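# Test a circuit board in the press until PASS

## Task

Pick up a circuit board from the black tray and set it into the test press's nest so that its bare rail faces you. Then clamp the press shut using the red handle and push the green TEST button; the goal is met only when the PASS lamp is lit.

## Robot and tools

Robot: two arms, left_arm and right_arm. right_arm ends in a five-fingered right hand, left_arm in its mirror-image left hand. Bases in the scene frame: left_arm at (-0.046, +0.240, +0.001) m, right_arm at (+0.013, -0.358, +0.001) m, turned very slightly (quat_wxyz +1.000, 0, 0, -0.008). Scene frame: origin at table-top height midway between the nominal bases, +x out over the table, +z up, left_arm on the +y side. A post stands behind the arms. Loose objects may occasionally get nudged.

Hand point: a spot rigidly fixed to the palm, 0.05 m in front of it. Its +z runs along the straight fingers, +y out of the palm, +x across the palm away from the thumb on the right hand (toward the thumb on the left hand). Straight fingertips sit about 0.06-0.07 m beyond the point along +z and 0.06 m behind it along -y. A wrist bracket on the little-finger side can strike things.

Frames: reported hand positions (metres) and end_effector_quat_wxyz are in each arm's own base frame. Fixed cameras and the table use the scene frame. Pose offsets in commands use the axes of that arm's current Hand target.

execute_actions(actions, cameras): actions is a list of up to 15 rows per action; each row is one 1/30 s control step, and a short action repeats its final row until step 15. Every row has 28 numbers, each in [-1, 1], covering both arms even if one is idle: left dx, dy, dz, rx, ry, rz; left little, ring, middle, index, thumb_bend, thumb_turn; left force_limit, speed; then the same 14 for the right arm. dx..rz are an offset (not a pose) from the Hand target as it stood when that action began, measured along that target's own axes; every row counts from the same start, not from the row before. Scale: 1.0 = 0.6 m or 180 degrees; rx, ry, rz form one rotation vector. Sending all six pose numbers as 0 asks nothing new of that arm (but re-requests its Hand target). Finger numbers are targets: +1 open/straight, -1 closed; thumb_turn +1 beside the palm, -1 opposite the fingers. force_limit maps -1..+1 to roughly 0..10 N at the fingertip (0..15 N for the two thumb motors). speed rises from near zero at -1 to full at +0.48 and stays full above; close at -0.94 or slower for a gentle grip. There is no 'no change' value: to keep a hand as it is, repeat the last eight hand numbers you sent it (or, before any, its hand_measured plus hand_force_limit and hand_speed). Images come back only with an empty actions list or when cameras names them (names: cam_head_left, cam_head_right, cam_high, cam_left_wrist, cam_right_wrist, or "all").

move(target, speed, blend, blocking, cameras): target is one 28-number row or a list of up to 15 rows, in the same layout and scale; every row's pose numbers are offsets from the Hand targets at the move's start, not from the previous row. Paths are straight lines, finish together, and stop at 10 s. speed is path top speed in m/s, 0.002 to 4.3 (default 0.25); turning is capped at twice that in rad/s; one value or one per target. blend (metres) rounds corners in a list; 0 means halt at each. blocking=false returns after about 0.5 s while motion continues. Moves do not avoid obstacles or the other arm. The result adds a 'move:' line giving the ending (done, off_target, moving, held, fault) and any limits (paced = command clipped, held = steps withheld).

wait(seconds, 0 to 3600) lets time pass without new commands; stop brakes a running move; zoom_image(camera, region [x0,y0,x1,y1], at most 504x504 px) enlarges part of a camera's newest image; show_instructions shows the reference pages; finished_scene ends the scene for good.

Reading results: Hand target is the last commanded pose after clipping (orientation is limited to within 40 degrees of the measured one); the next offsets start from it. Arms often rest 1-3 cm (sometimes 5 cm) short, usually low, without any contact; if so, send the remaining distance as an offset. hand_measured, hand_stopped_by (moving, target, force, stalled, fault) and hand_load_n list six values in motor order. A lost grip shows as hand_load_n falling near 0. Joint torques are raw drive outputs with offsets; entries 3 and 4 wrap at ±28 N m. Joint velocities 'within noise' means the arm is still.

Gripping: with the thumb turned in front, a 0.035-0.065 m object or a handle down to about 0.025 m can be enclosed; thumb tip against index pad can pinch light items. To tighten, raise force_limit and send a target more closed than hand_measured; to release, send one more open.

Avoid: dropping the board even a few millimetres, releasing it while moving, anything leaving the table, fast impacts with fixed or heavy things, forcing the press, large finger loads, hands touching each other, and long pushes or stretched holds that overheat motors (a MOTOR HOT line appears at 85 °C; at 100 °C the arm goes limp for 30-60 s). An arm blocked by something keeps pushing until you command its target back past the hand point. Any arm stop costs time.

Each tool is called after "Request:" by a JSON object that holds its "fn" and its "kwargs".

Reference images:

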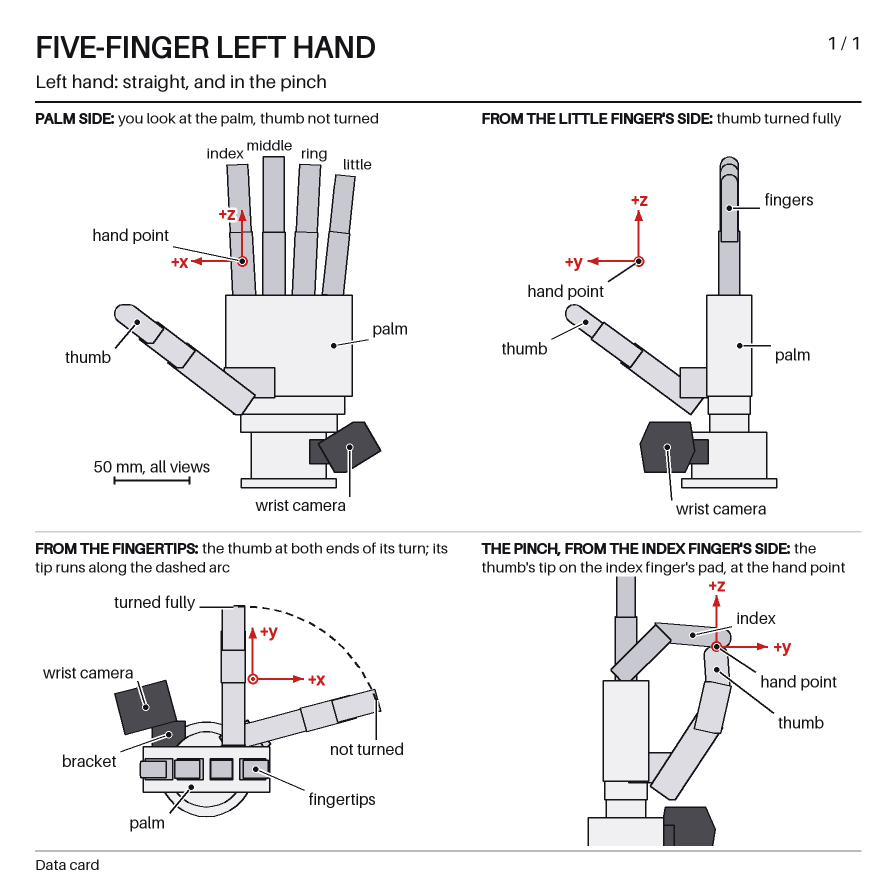

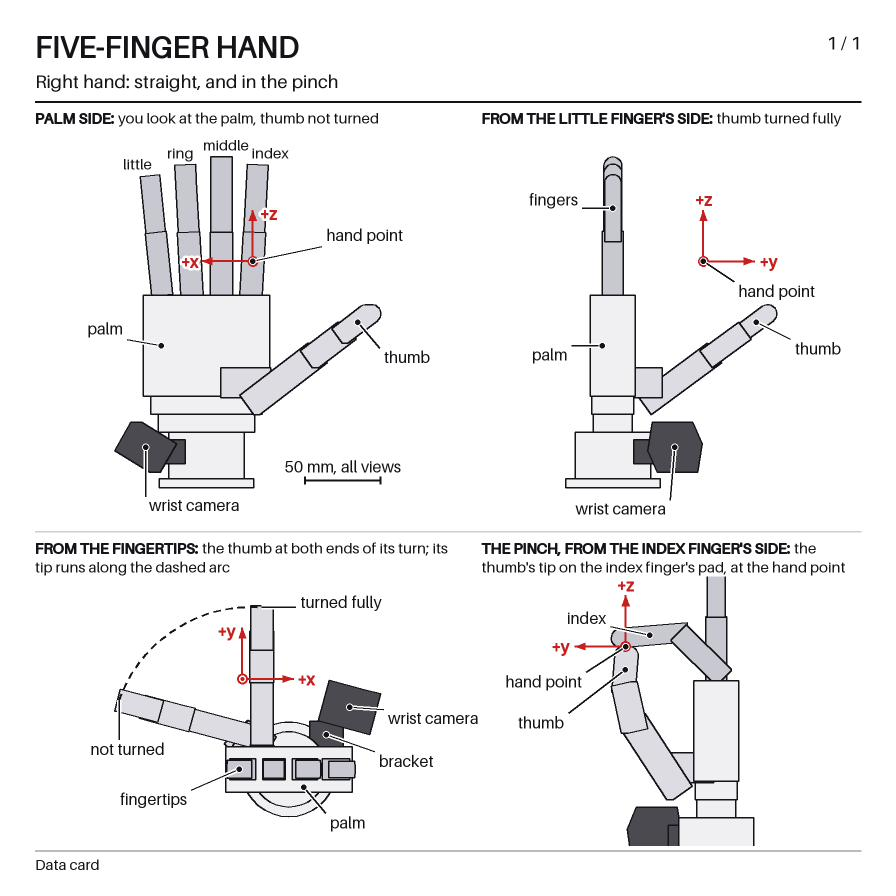

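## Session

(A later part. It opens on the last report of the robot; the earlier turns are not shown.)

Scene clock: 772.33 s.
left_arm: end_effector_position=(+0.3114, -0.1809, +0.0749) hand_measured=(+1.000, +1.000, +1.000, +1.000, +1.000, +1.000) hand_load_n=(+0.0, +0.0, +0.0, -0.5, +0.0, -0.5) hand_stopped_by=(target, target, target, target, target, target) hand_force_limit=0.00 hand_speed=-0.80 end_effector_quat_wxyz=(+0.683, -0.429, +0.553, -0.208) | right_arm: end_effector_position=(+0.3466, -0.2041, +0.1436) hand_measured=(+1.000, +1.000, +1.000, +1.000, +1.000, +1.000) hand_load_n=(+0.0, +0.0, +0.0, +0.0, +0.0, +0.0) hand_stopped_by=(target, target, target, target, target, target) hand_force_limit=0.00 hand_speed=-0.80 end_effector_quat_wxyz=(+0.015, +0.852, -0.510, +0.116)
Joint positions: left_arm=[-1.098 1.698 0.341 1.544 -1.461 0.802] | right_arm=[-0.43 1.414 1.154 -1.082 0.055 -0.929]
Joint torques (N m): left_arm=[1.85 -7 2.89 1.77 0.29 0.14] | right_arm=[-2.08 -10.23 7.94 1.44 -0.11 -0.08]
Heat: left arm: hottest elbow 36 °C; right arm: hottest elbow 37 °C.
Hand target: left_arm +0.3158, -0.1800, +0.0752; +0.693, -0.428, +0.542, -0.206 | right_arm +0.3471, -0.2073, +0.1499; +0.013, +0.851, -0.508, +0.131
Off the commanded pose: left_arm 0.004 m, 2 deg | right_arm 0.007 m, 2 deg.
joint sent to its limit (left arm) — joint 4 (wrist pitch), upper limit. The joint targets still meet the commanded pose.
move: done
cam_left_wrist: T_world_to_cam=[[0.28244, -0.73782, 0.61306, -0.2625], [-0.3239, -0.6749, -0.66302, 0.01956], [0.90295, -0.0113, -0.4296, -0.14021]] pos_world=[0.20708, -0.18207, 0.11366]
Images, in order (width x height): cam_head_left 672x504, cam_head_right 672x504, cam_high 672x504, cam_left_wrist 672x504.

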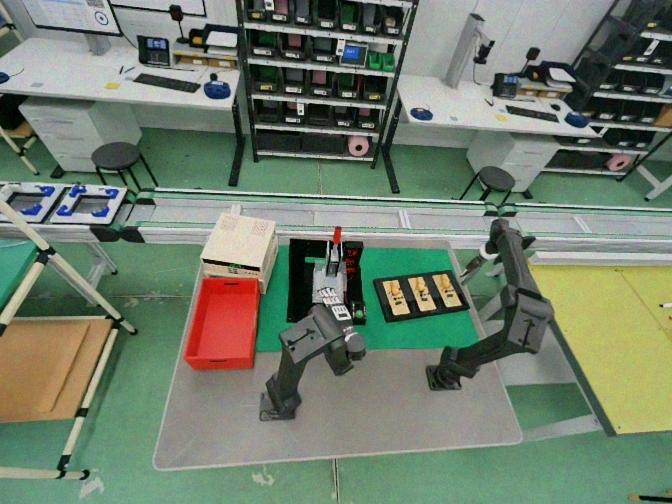

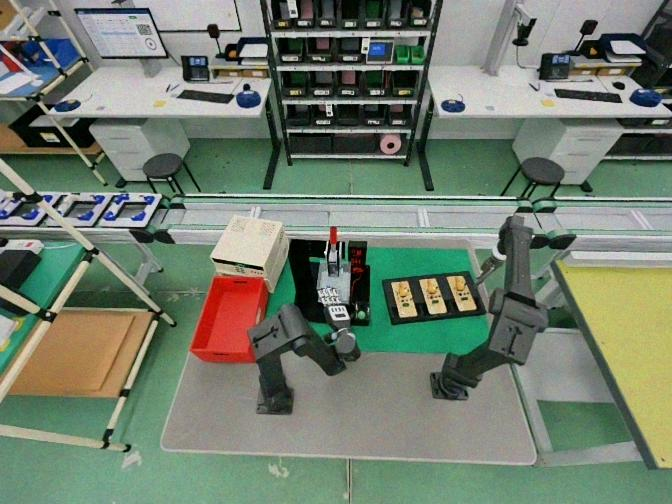

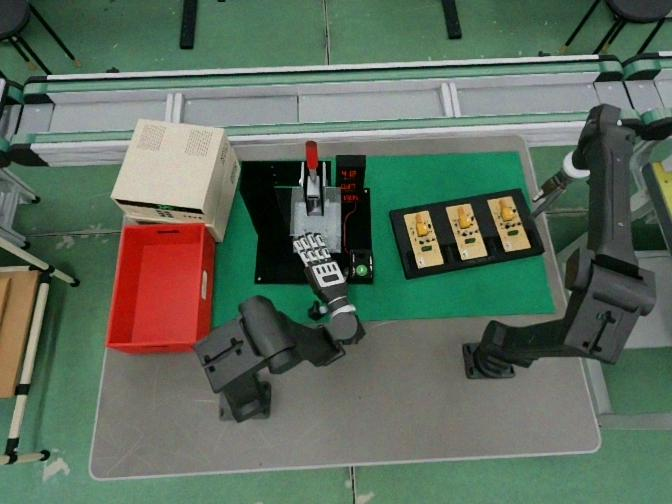

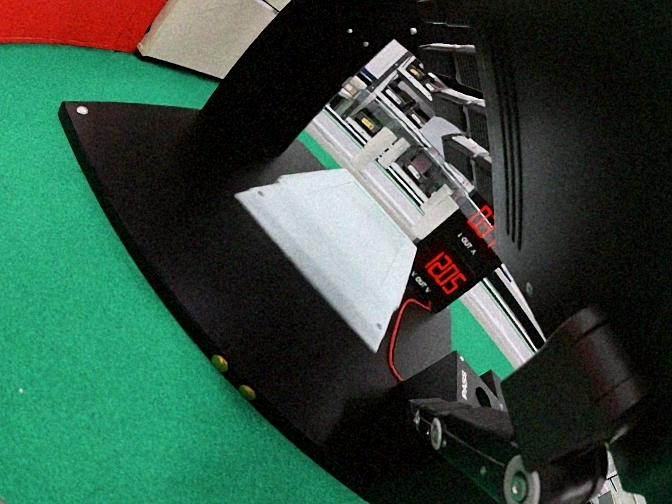

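Request:
{"fn": "zoom_image", "kwargs": {"camera": "cam_left_wrist", "region": [225, 150, 345, 240]}}

Request:
{"fn": "zoom_image", "kwargs": {"camera": "cam_left_wrist", "region": [320, 230, 440, 360]}}

Request:
{"fn": "zoom_image", "kwargs": {"camera": "cam_left_wrist", "region": [310, 80, 500, 260]}}

Scaled by 4.200 from the camera's image (finer frame: 960x720).

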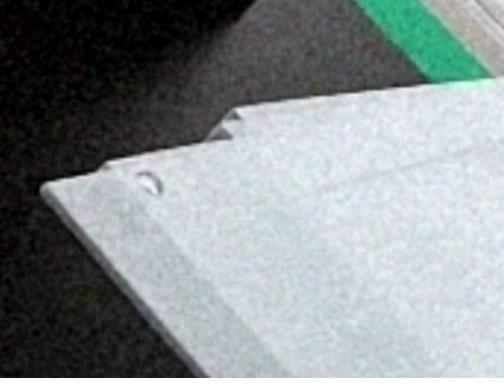

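Scaled by 3.877 from the camera's image (finer frame: 960x720).

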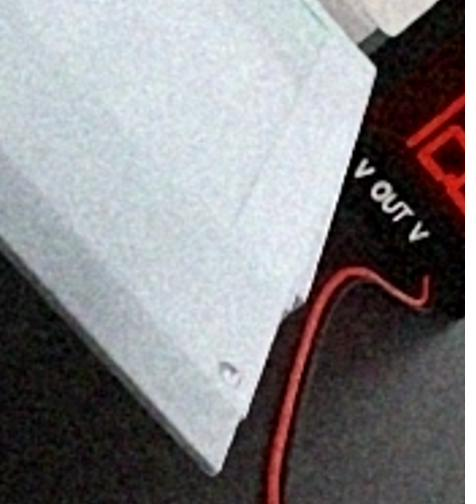

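Scaled by 2.653 from the camera's image (finer frame: 960x720).

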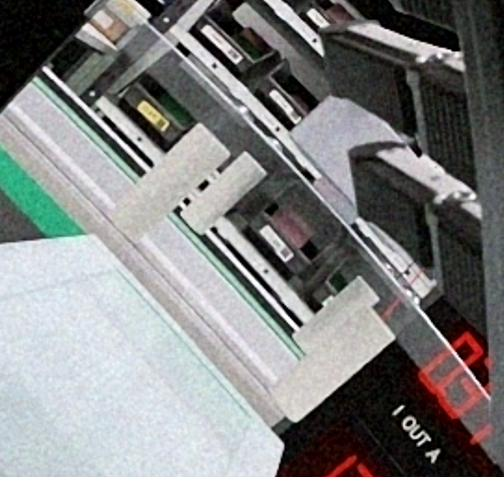

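Request:
{"fn": "move", "kwargs": {"target": [[-0.2515,-0.1315,-0.0443,0,0,0,1,1,1,1,1,1,0,-0.8, 0.0433,-0.0203,-0.1768,0,0,0,1,1,1,1,1,1,0,-0.8],[-0.2515,-0.1315,-0.0443,0,0,0,1,1,1,1,1,1,0,-0.8, -0.4792,-0.0388,-0.3025,0.4512,-0.0521,-0.3633,1,1,1,1,1,1,0,-0.8]], "cameras": ["all"]}}

Scene clock: 1019.00 s.
left_arm: end_effector_position=(+0.2575, -0.1130, +0.2228) hand_measured=(+1.000, +1.000, +1.000, +1.000, +1.000, +1.000) hand_load_n=(+0.0, -0.5, +0.0, +0.0, +0.0, +0.0) hand_stopped_by=(target, target, target, target, target, target) hand_force_limit=0.00 hand_speed=-0.80 end_effector_quat_wxyz=(+0.683, -0.433, +0.552, -0.204) | right_arm: end_effector_position=(+0.1995, +0.0799, +0.2602) hand_measured=(+1.000, +1.000, +1.000, +1.000, +1.000, +1.000) hand_load_n=(+0.0, +0.0, +0.0, +0.0, +0.0, +0.0) hand_stopped_by=(target, target, target, target, target, target) hand_force_limit=0.00 hand_speed=-0.80 end_effector_quat_wxyz=(-0.438, +0.826, +0.136, +0.328)
Joint positions: left_arm=[-1.179 0.952 0.269 1.415 -1.548 1.348] | right_arm=[-0.385 0.535 0.765 -1.586 -1.147 -2.142]
Joint torques (N m): left_arm=[-0.26 -1.26 6.52 1.16 0.62 0.11] | right_arm=[-1.03 1.73 7.8 1.35 -1.26 -0.09]
Heat: left arm: hottest elbow 35 °C; right arm: hottest elbow 37 °C.
Hand target: left_arm +0.2557, -0.1198, +0.2251; +0.693, -0.428, +0.542, -0.206 | right_arm +0.2002, +0.0797, +0.2599; -0.486, +0.789, +0.190, +0.325
Off the commanded pose: left_arm 0.008 m, 2 deg | right_arm 0.001 m, 9 deg.
joint sent to its limit (right arm) — joint 6 (wrist roll), lower limit. The joint targets are off in orientation, not in position.
move: off_target (right_arm)
cam_left_wrist: T_world_to_cam=[[0.29317, -0.73295, 0.61387, -0.29026], [-0.31974, -0.68028, -0.65954, 0.14356], [0.90101, -0.00292, -0.43379, -0.02493]] pos_world=[0.15346, -0.11516, 0.26205]
cam_right_wrist: T_world_to_cam=[[0.65488, -0.59246, -0.46918, 0.04099], [-0.75477, -0.48149, -0.44551, 0.30063], [0.03804, 0.64588, -0.76249, 0.25816]] pos_world=[0.19024, 0.0023, 0.35001]

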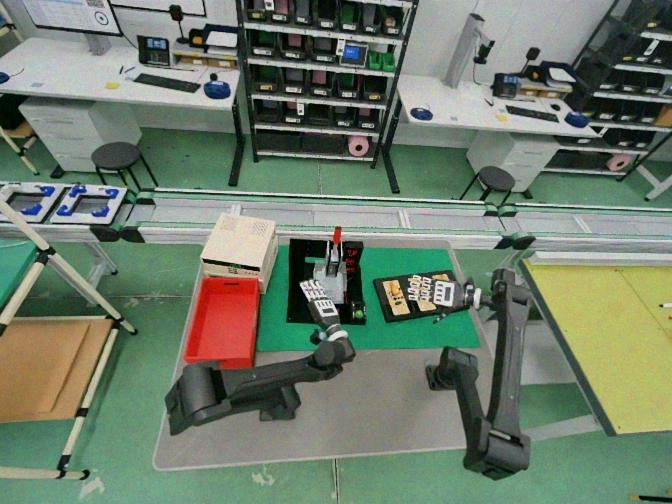

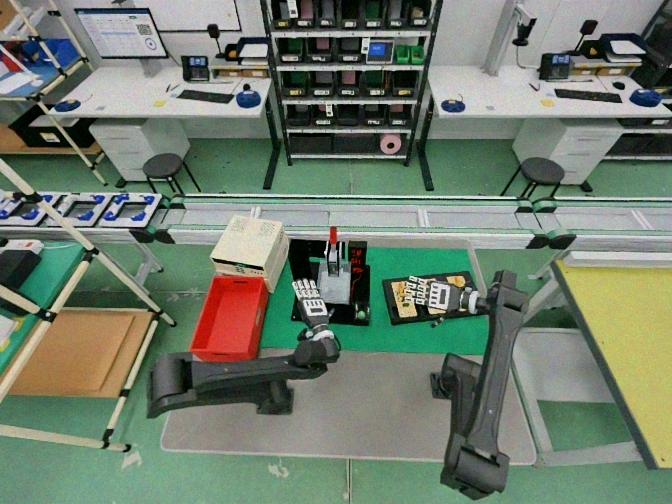

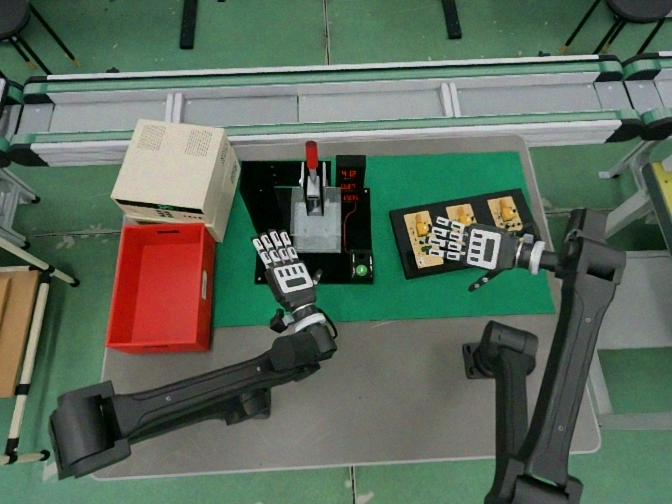

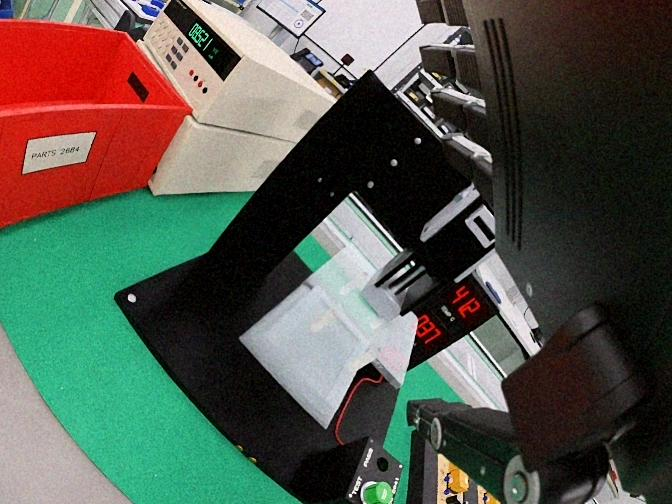

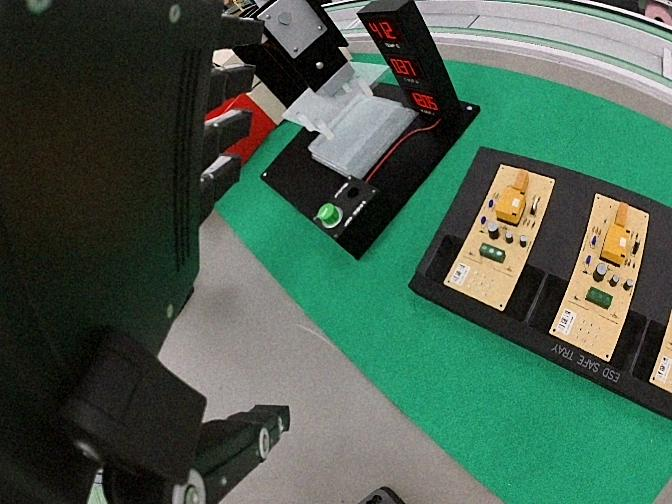

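Request:
{"fn": "zoom_image", "kwargs": {"camera": "cam_right_wrist", "region": [400, 140, 672, 400]}}

Request:
{"fn": "zoom_image", "kwargs": {"camera": "cam_right_wrist", "region": [250, 50, 490, 270]}}

Request:
{"fn": "zoom_image", "kwargs": {"camera": "cam_right_wrist", "region": [410, 200, 560, 340]}}

Scaled by 1.853 from the camera's image (finer frame: 960x720).

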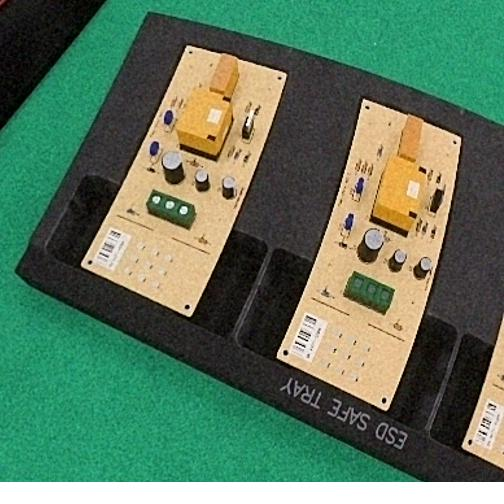

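Scaled by 2.100 from the camera's image (finer frame: 960x720).

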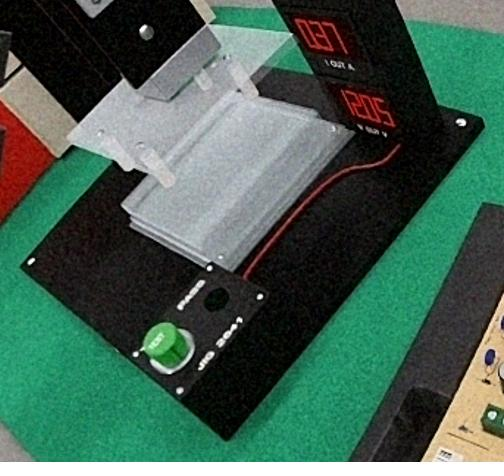

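Scaled by 3.360 from the camera's image (finer frame: 960x720).

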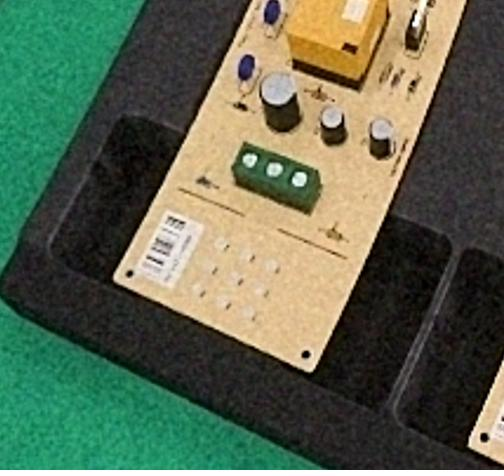

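Request:
{"fn": "zoom_image", "kwargs": {"camera": "cam_right_wrist", "region": [290, 80, 430, 200]}}

Scaled by 3.600 from the camera's image (finer frame: 960x720).

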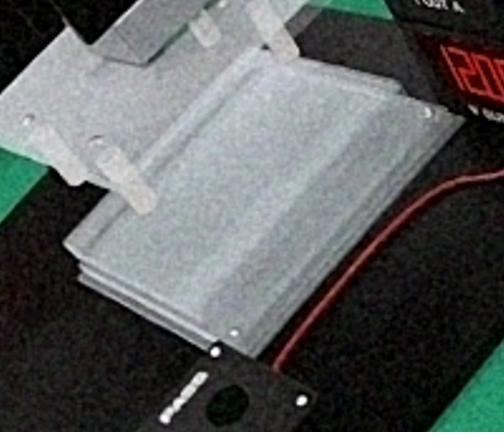

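Request:
{"fn": "move", "kwargs": {"target": [[0,0,0,0,0,0,1,1,1,1,1,1,0,-0.8, 0.1538,0.4578,-0.3808,-0.4512,0.0521,0.3633,1,1,1,1,1,1,0,-0.8],[0.344,-0.3235,-0.1745,0.2020,0.3820,0.1150,1,1,1,1,1,1,0,-0.8, 0.1538,0.4578,-0.3808,-0.4512,0.0521,0.3633,1,1,1,1,1,1,0,-0.8]], "cameras": ["all"]}}

Scene clock: 1140.70 s.
left_arm: end_effector_position=(+0.2482, -0.4130, +0.2376) hand_measured=(+1.000, +1.000, +1.000, +1.000, +1.000, +1.000) hand_load_n=(+0.0, +0.0, +0.0, +0.0, +0.0, +0.0) hand_stopped_by=(target, target, target, target, target, target) hand_force_limit=0.00 hand_speed=-0.80 end_effector_quat_wxyz=(+0.378, +0.083, +0.815, -0.431) | right_arm: end_effector_position=(+0.3489, -0.2405, +0.1990) hand_measured=(+1.000, +1.000, +1.000, +1.000, +1.000, +1.000) hand_load_n=(+0.0, +0.0, +0.0, +0.0, +0.0, +0.0) hand_stopped_by=(target, target, target, target, target, target) hand_force_limit=0.00 hand_speed=-0.80 end_effector_quat_wxyz=(+0.012, +0.858, -0.502, +0.108)
Joint positions: left_arm=[-1.137 1.037 0.769 -0.088 -0.174 0.757] | right_arm=[-0.506 1.443 1.332 -1.243 0.029 -1.021]
Joint torques (N m): left_arm=[2.02 -5.36 11.69 1.58 0.04 0.13] | right_arm=[-2.08 -9.29 13.07 0.61 0.14 0.11]
Heat: left arm: hottest elbow 37 °C; right arm: hottest elbow 39 °C.
Hand target: left_arm +0.2610, -0.4198, +0.2604; +0.389, +0.079, +0.807, -0.437 | right_arm +0.3605, -0.2502, +0.2196; +0.013, +0.851, -0.508, +0.131
Off the commanded pose: left_arm 0.027 m, 2 deg | right_arm 0.026 m, 3 deg.
move: off_target (left_arm, right_arm)
cam_left_wrist: T_world_to_cam=[[-0.637, -0.65406, 0.40797, -0.20416], [-0.75387, 0.41804, -0.50687, 0.47134], [0.16098, -0.63043, -0.75937, -0.00911]] pos_world=[0.22674, -0.33631, 0.31528]
cam_right_wrist: T_world_to_cam=[[-0.74347, -0.66821, -0.02748, 0.10641], [-0.63568, 0.69332, 0.33943, 0.31659], [-0.20776, 0.26982, -0.94023, 0.44339]] pos_world=[0.37249, -0.26803, 0.31235]

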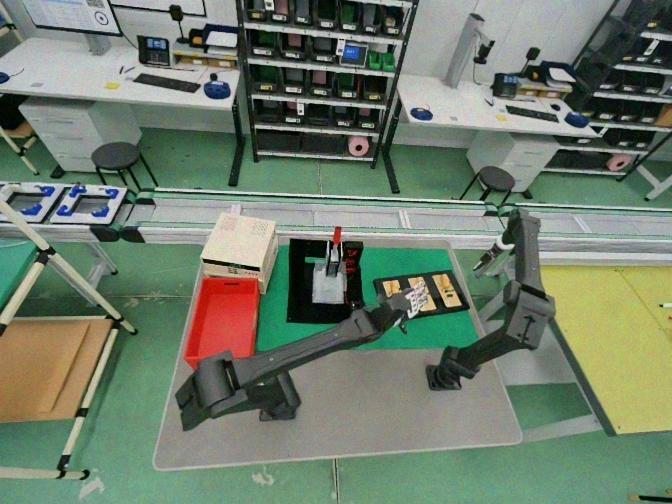

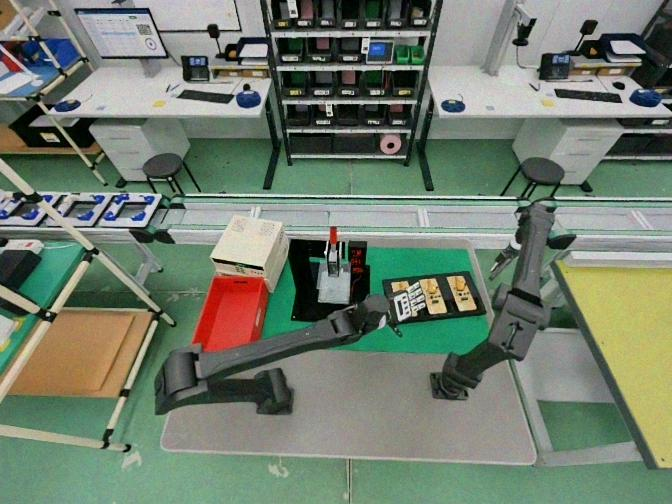

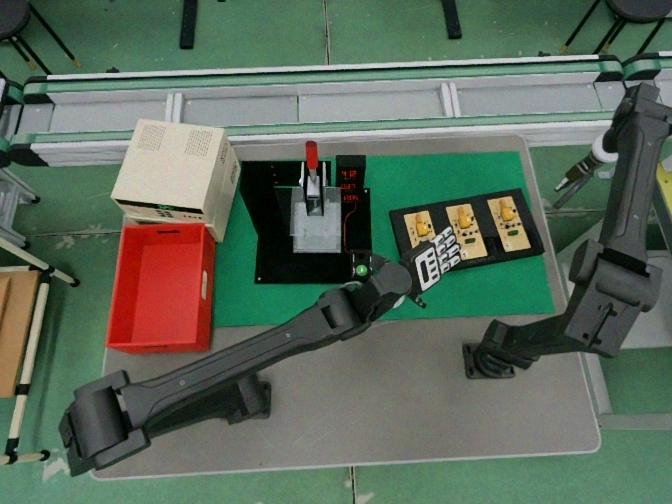

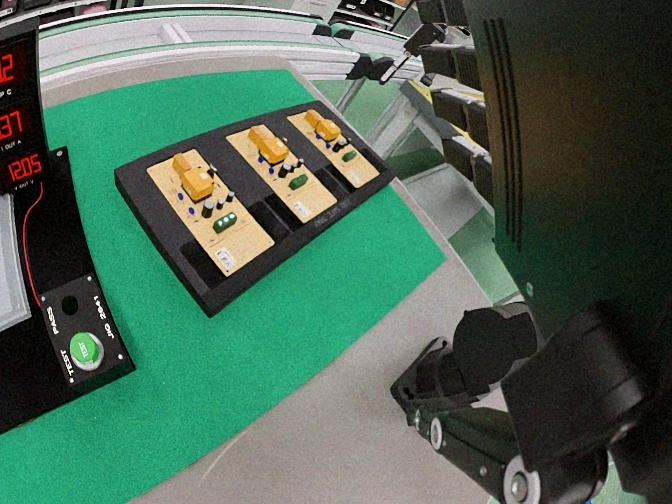

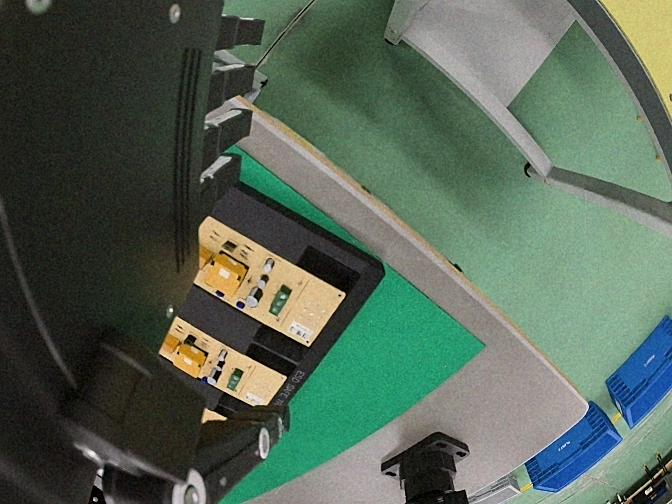

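Request:
{"fn": "zoom_image", "kwargs": {"camera": "cam_left_wrist", "region": [110, 110, 350, 320]}}

Scaled by 2.100 from the camera's image (finer frame: 960x720).

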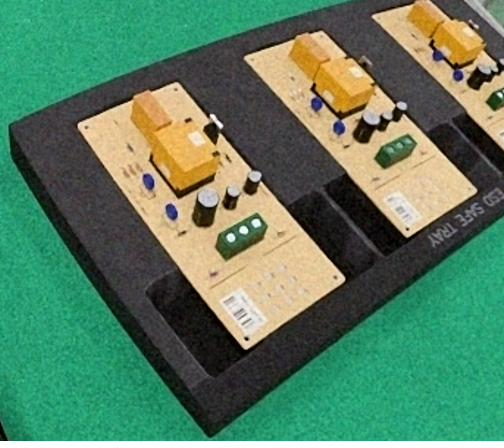

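Request:
{"fn": "move", "kwargs": {"target": [0.0993,0.1402,0.1818,0,0,0,1,1,1,0.625,0.7,-1,0,-0.5, 0,0,0,0,0,0,1,1,1,1,1,1,0,-0.8], "cameras": ["cam_left_wrist","cam_high"]}}

Request:
{"fn": "zoom_image", "kwargs": {"camera": "cam_left_wrist", "region": [100, 130, 450, 450]}}

Scene clock: 1206.53 s.
left_arm: end_effector_position=(+0.3106, -0.4649, +0.1210) hand_measured=(+1.000, +1.000, +1.000, +0.626, +0.700, -1.000) hand_load_n=(+0.0, +0.0, +0.0, +0.0, +0.0, +0.5) hand_stopped_by=(target, target, target, target, target, target) hand_force_limit=0.00 hand_speed=-0.50 end_effector_quat_wxyz=(+0.378, +0.082, +0.815, -0.431) | right_arm: end_effector_position=(+0.3489, -0.2405, +0.1990) hand_measured=(+1.000, +1.000, +1.000, +1.000, +1.000, +1.000) hand_load_n=(+0.0, +0.0, +0.0, +0.0, +0.0, +0.0) hand_stopped_by=(target, target, target, target, target, target) hand_force_limit=0.00 hand_speed=-0.80 end_effector_quat_wxyz=(+0.012, +0.858, -0.502, +0.108)
Joint positions: left_arm=[-1.05 1.428 0.741 0.337 -0.093 0.786] | right_arm=[-0.506 1.443 1.332 -1.243 0.029 -1.021]
Joint torques (N m): left_arm=[1.9 -10.05 7.39 2.74 0.05 0.16] | right_arm=[-2.02 -9.23 13.04 0.64 0.13 0.11]
Motor temperatures (°C): left_arm=[30 31 41 28 30 27] | right_arm=[29 36 44 32 30 29]
Heat: left arm: hottest elbow 41 °C; right arm: hottest elbow 44 °C.
Hand target: left_arm +0.3206, -0.4650, +0.1302; +0.389, +0.079, +0.807, -0.436 | right_arm +0.3605, -0.2502, +0.2196; +0.013, +0.851, -0.508, +0.131
Off the commanded pose: left_arm 0.014 m, 2 deg | right_arm 0.026 m, 3 deg.
move: off_target (left_arm)
cam_left_wrist: T_world_to_cam=[[-0.63558, -0.65432, 0.40975, -0.15151], [-0.75494, 0.41567, -0.50724, 0.48017], [0.16157, -0.63173, -0.75817, -0.14134]] pos_world=[0.28904, -0.38802, 0.19848]
Images, in order (width x height): cam_high 672x504, cam_left_wrist 672x504.

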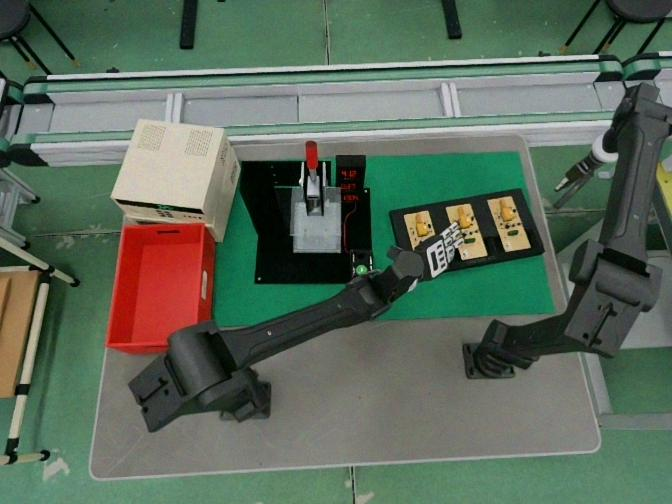

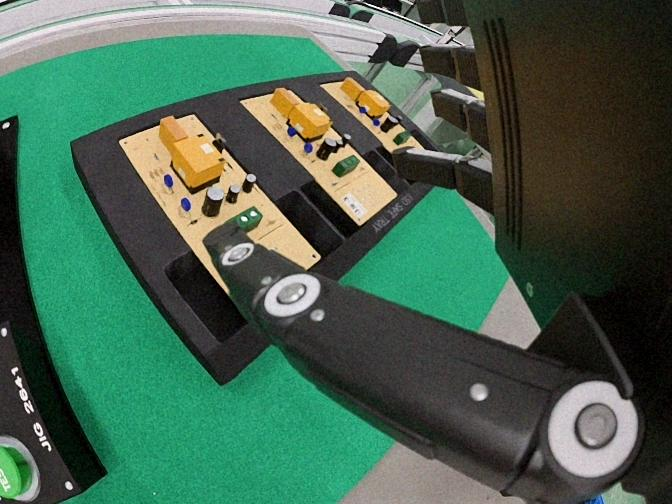

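Scaled by 1.440 from the camera's image (finer frame: 960x720).

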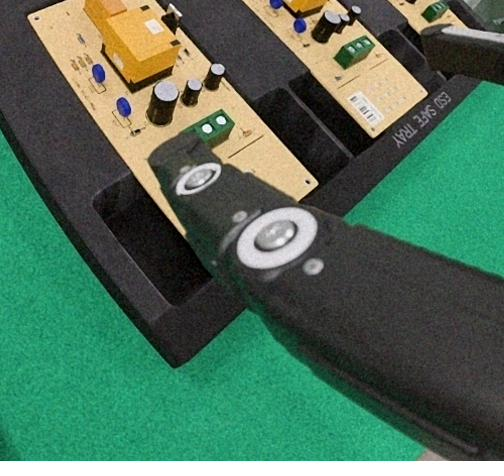

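Request:
{"fn": "move", "kwargs": {"target": [0.0595,0.0732,0.0415,0,0,0,1,1,1,0.625,0.7,-1,0,-0.5, 0,0,0,0,0,0,1,1,1,1,1,1,0,-0.8], "cameras": ["cam_left_wrist"], "speed": 0.12}}

Request:
{"fn": "zoom_image", "kwargs": {"camera": "cam_left_wrist", "region": [100, 130, 450, 450]}}

Scene clock: 1256.03 s.
left_arm: end_effector_position=(+0.3210, -0.4676, +0.0661) hand_measured=(+1.000, +1.000, +1.000, +0.626, +0.700, -1.000) hand_load_n=(+0.0, +0.0, +0.0, -0.5, +0.0, +0.5) hand_stopped_by=(target, target, target, target, target, target) hand_force_limit=0.00 hand_speed=-0.50 end_effector_quat_wxyz=(+0.380, +0.081, +0.812, -0.436) | right_arm: end_effector_position=(+0.3489, -0.2405, +0.1990) hand_measured=(+1.000, +1.000, +1.000, +1.000, +1.000, +1.000) hand_load_n=(+0.0, +0.0, +0.0, +0.0, +0.0, +0.0) hand_stopped_by=(target, target, target, target, target, target) hand_force_limit=0.00 hand_speed=-0.80 end_effector_quat_wxyz=(+0.012, +0.858, -0.502, +0.108)
Joint positions: left_arm=[-1.03 1.576 0.7 0.538 -0.073 0.791] | right_arm=[-0.506 1.443 1.332 -1.243 0.029 -1.021]
Joint torques (N m): left_arm=[2.02 -10.4 6.02 2.77 0.06 0.17] | right_arm=[-2.08 -9.35 13.08 0.59 0.12 0.11]
Heat: left arm: hottest elbow 40 °C; right arm: hottest elbow 45 °C.
Hand target: left_arm +0.3306, -0.4650, +0.0691; +0.389, +0.079, +0.807, -0.436 | right_arm +0.3605, -0.2502, +0.2196; +0.013, +0.851, -0.508, +0.131
Off the commanded pose: left_arm 0.010 m, 1 deg | right_arm 0.026 m, 3 deg.
move: done
cam_left_wrist: T_world_to_cam=[[-0.63815, -0.64924, 0.41381, -0.12125], [-0.75218, 0.41106, -0.51503, 0.45887], [0.16428, -0.63993, -0.75067, -0.19158]] pos_world=[0.29925, -0.38994, 0.14269]

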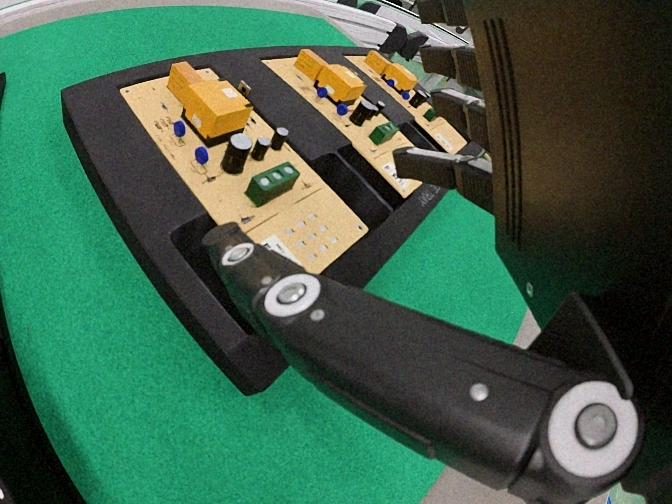

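Scaled by 1.440 from the camera's image (finer frame: 960x720).

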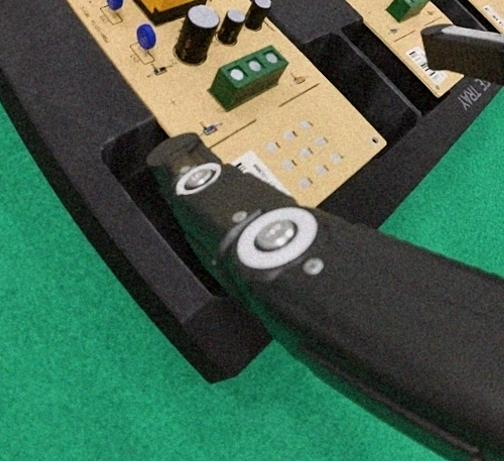

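Request:
{"fn": "move", "kwargs": {"target": [0.0448,0.0423,0.0253,0,0,0,1,1,1,0.625,0.7,-1,0,-0.5, 0,0,0,0,0,0,1,1,1,1,1,1,0,-0.8], "cameras": ["cam_left_wrist"], "speed": 0.06}}

Request:
{"fn": "zoom_image", "kwargs": {"camera": "cam_left_wrist", "region": [150, 100, 500, 400]}}

Scene clock: 1293.07 s.
left_arm: end_effector_position=(+0.3239, -0.4732, +0.0340) hand_measured=(+1.000, +1.000, +1.000, +0.626, +0.700, -1.000) hand_load_n=(+0.0, +0.0, +0.0, +0.0, -0.5, +0.0) hand_stopped_by=(target, target, target, target, target, target) hand_force_limit=0.00 hand_speed=-0.50 end_effector_quat_wxyz=(+0.383, +0.082, +0.807, -0.441) | right_arm: end_effector_position=(+0.3489, -0.2405, +0.1990) hand_measured=(+1.000, +1.000, +1.000, +1.000, +1.000, +1.000) hand_load_n=(+0.0, +0.0, +0.0, +0.0, +0.0, +0.0) hand_stopped_by=(target, target, target, target, target, target) hand_force_limit=0.00 hand_speed=-0.80 end_effector_quat_wxyz=(+0.012, +0.858, -0.502, +0.108)
Joint positions: left_arm=[-1.03 1.682 0.69 0.669 -0.07 0.792] | right_arm=[-0.506 1.443 1.332 -1.243 0.029 -1.021]
Joint torques (N m): left_arm=[2.14 -10.23 5.01 2.69 0.01 0.16] | right_arm=[-2.2 -9.29 13.11 0.61 0.13 0.11]
Heat: left arm: hottest elbow 40 °C; right arm: hottest elbow 46 °C.
Hand target: left_arm +0.3326, -0.4669, +0.0292; +0.389, +0.079, +0.807, -0.436 | right_arm +0.3605, -0.2502, +0.2196; +0.013, +0.851, -0.508, +0.131
Off the commanded pose: left_arm 0.012 m, 1 deg | right_arm 0.026 m, 3 deg.
move: off_target (left_arm)
cam_left_wrist: T_world_to_cam=[[-0.64345, -0.64189, 0.41709, -0.10473], [-0.74672, 0.40638, -0.52656, 0.44318], [0.16849, -0.65026, -0.74079, -0.22629]] pos_world=[0.30167, -0.39448, 0.10941]

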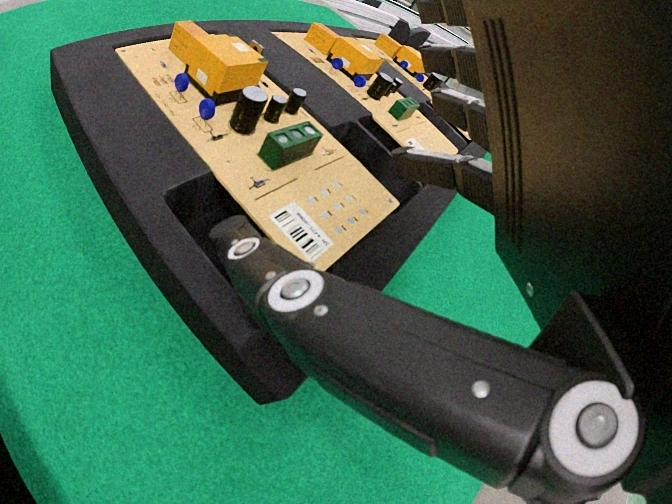

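Scaled by 1.440 from the camera's image (finer frame: 960x720).

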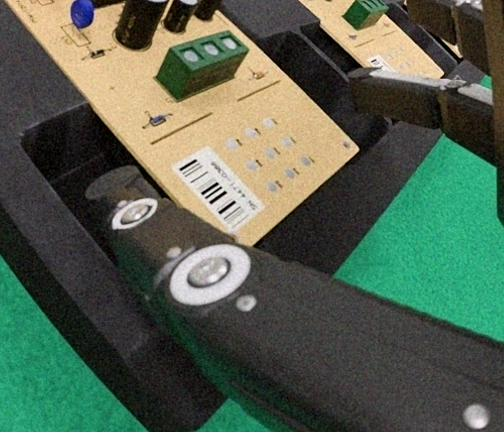

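Request:
{"fn": "move", "kwargs": {"target": [0.012,0.0152,-0.0098,0,0,0,1,1,1,0.625,0.7,-1,0,-0.5, 0,0,0,0,0,0,1,1,1,1,1,1,0,-0.8], "cameras": ["cam_left_wrist"], "speed": 0.06}}

Request:
{"fn": "zoom_image", "kwargs": {"camera": "cam_left_wrist", "region": [180, 60, 480, 330]}}

Scene clock: 1325.90 s.
left_arm: end_effector_position=(+0.3220, -0.4716, +0.0349) hand_measured=(+1.000, +1.000, +1.000, +0.626, +0.700, -1.000) hand_load_n=(+0.0, +0.0, +0.0, +0.0, -2.0, -0.5) hand_stopped_by=(target, target, target, target, target, target) hand_force_limit=0.00 hand_speed=-0.50 end_effector_quat_wxyz=(+0.388, +0.082, +0.800, -0.450) | right_arm: end_effector_position=(+0.3489, -0.2405, +0.1990) hand_measured=(+1.000, +1.000, +1.000, +1.000, +1.000, +1.000) hand_load_n=(+0.0, +0.0, +0.0, +0.0, +0.0, +0.0) hand_stopped_by=(target, target, target, target, target, target) hand_force_limit=0.00 hand_speed=-0.80 end_effector_quat_wxyz=(+0.012, +0.858, -0.502, +0.108)
Joint positions: left_arm=[-1.03 1.685 0.67 0.717 -0.066 0.793] | right_arm=[-0.506 1.443 1.332 -1.243 0.029 -1.021]
Joint torques (N m): left_arm=[2.26 -9.7 4.16 2.36 -0.07 0.16] | right_arm=[-2.14 -9.29 13.11 0.62 0.12 0.11]
Heat: left arm: hottest elbow 38 °C; right arm: hottest elbow 46 °C.
Hand target: left_arm +0.3286, -0.4585, +0.0204; +0.389, +0.079, +0.807, -0.437 | right_arm +0.3605, -0.2502, +0.2196; +0.013, +0.851, -0.508, +0.131
Off the commanded pose: left_arm 0.021 m, 2 deg | right_arm 0.026 m, 3 deg.
move: off_target (left_arm)
cam_left_wrist: T_world_to_cam=[[-0.65113, -0.63001, 0.42323, -0.09745], [-0.73858, 0.39761, -0.54443, 0.43548], [0.17471, -0.66708, -0.72421, -0.23474]] pos_world=[0.29919, -0.39113, 0.10833]

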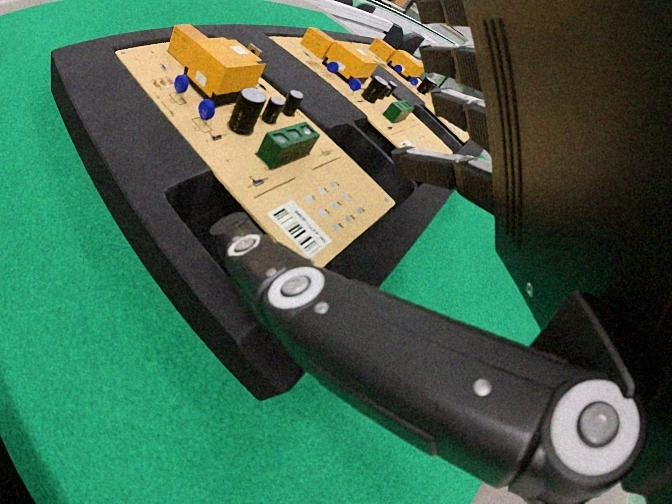

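Scaled by 1.680 from the camera's image (finer frame: 960x720).

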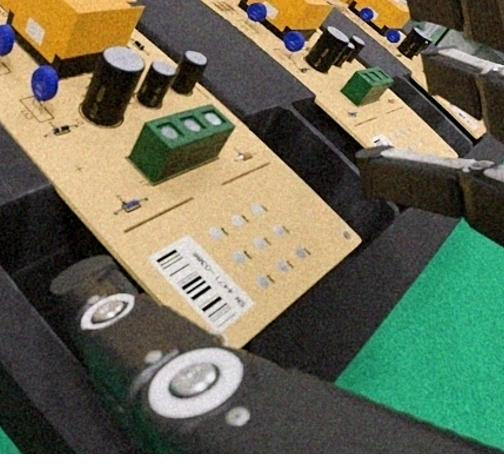

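Request:
{"fn": "move", "kwargs": {"target": [[-0.0698,-0.0643,-0.0316,0,0,0,1,1,1,0.625,0.7,-1,0,-0.5, 0,0,0,0,0,0,1,1,1,1,1,1,0,-0.8],[-0.0703,-0.0797,0.003,0,0,0,1,1,1,0.375,1,-1,0,-0.5, 0,0,0,0,0,0,1,1,1,1,1,1,0,-0.8]], "cameras": ["cam_left_wrist"], "speed": 0.1}}

Request:
{"fn": "zoom_image", "kwargs": {"camera": "cam_left_wrist", "region": [100, 60, 450, 380]}}

Scene clock: 1389.90 s.
left_arm: end_effector_position=(+0.3259, -0.4706, +0.0725) hand_measured=(+1.000, +1.000, +1.000, +0.376, +1.000, -1.000) hand_load_n=(+0.0, +0.5, +0.0, +0.0, +0.0, +0.0) hand_stopped_by=(target, target, target, target, target, target) hand_force_limit=0.00 hand_speed=-0.50 end_effector_quat_wxyz=(+0.383, +0.080, +0.811, -0.435) | right_arm: end_effector_position=(+0.3489, -0.2405, +0.1990) hand_measured=(+1.000, +1.000, +1.000, +1.000, +1.000, +1.000) hand_load_n=(+0.0, +0.0, -0.5, +0.0, +0.0, +0.0) hand_stopped_by=(target, target, target, target, target, target) hand_force_limit=0.00 hand_speed=-0.80 end_effector_quat_wxyz=(+0.012, +0.858, -0.502, +0.108)
Joint positions: left_arm=[-1.027 1.573 0.717 0.521 -0.075 0.793] | right_arm=[-0.506 1.443 1.332 -1.243 0.029 -1.021]
Joint torques (N m): left_arm=[1.14 -9.82 8.53 1.62 -0.12 0.12] | right_arm=[-2.08 -9.41 13.08 0.65 0.13 0.11]
Heat: left arm: hottest elbow 38 °C; right arm: hottest elbow 47 °C.
Hand target: left_arm +0.3361, -0.4800, +0.0801; +0.389, +0.079, +0.807, -0.437 | right_arm +0.3605, -0.2502, +0.2196; +0.013, +0.851, -0.508, +0.131
Off the commanded pose: left_arm 0.016 m, 1 deg | right_arm 0.026 m, 3 deg.
move: off_target (left_arm); target 2's new numbers were sent with left_arm's hand 0.016 m and 1 deg from that target
cam_left_wrist: T_world_to_cam=[[-0.63647, -0.65184, 0.41233, -0.12441], [-0.75212, 0.406, -0.51912, 0.46494], [0.17097, -0.64052, -0.74866, -0.19216]] pos_world=[0.30336, -0.39294, 0.1488]

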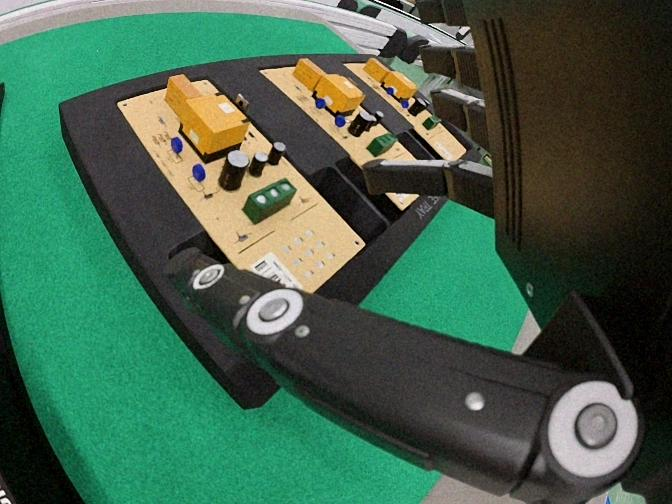

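Scaled by 1.440 from the camera's image (finer frame: 960x720).

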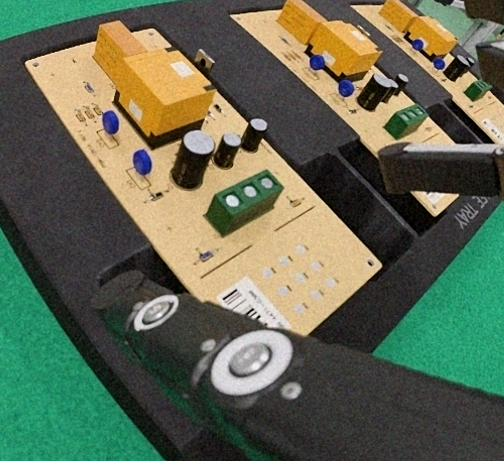

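Request:
{"fn": "move", "kwargs": {"target": [0.0247,0.0127,0.0388,0,0,0,1,1,1,0.375,1,-1,0,-0.5, 0,0,0,0,0,0,1,1,1,1,1,1,0,-0.8], "cameras": ["cam_left_wrist"], "speed": 0.1}}

Request:
{"fn": "zoom_image", "kwargs": {"camera": "cam_left_wrist", "region": [100, 60, 450, 380]}}

Scene clock: 1413.83 s.
left_arm: end_effector_position=(+0.3342, -0.4816, +0.0450) hand_measured=(+1.000, +1.000, +1.000, +0.376, +1.000, -1.000) hand_load_n=(+0.0, +0.0, +0.0, +0.0, +0.0, +0.0) hand_stopped_by=(target, target, target, target, target, target) hand_force_limit=0.00 hand_speed=-0.50 end_effector_quat_wxyz=(+0.379, +0.079, +0.818, -0.425) | right_arm: end_effector_position=(+0.3489, -0.2405, +0.1990) hand_measured=(+1.000, +1.000, +1.000, +1.000, +1.000, +1.000) hand_load_n=(+0.0, +0.0, +0.0, +0.0, +0.0, +0.0) hand_stopped_by=(target, target, target, target, target, target) hand_force_limit=0.00 hand_speed=-0.80 end_effector_quat_wxyz=(+0.012, +0.858, -0.502, +0.108)
Joint positions: left_arm=[-1.027 1.665 0.753 0.553 -0.083 0.794] | right_arm=[-0.506 1.443 1.332 -1.243 0.029 -1.021]
Joint torques (N m): left_arm=[0.67 -10.87 7.99 2.65 -0.11 0.08] | right_arm=[-2.08 -9.47 13.07 0.62 0.13 0.11]
Heat: left arm: hottest elbow 38 °C; right arm: hottest elbow 47 °C.
Hand target: left_arm +0.3426, -0.4963, +0.0573; +0.389, +0.079, +0.807, -0.437 | right_arm +0.3605, -0.2502, +0.2196; +0.013, +0.851, -0.508, +0.131
Off the commanded pose: left_arm 0.021 m, 2 deg | right_arm 0.026 m, 3 deg.
move: off_target (left_arm)
cam_left_wrist: T_world_to_cam=[[-0.62811, -0.66553, 0.40318, -0.12397], [-0.75994, 0.41329, -0.50169, 0.46675], [0.16726, -0.6215, -0.76535, -0.20993]] pos_world=[0.31194, -0.40588, 0.12348]

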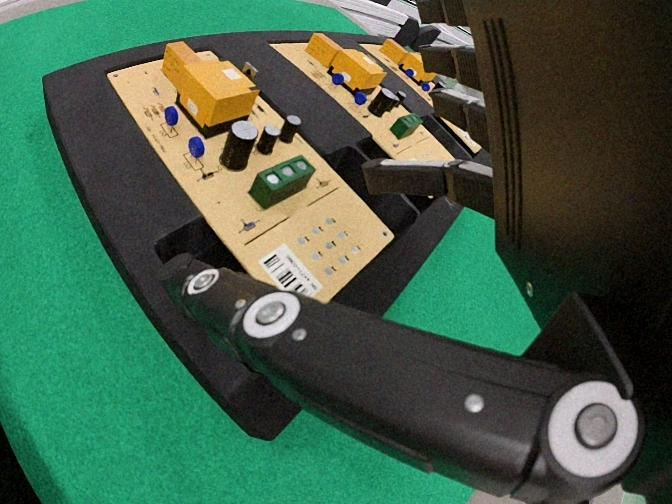

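Scaled by 1.440 from the camera's image (finer frame: 960x720).

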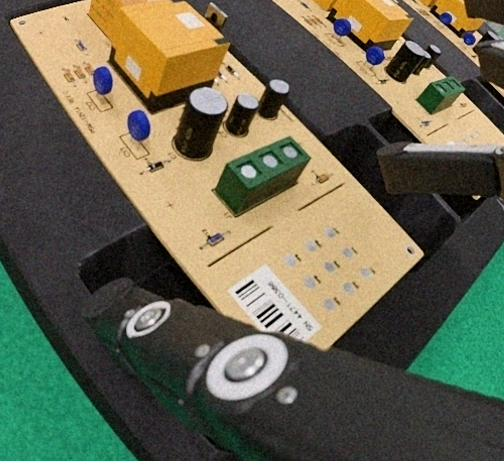

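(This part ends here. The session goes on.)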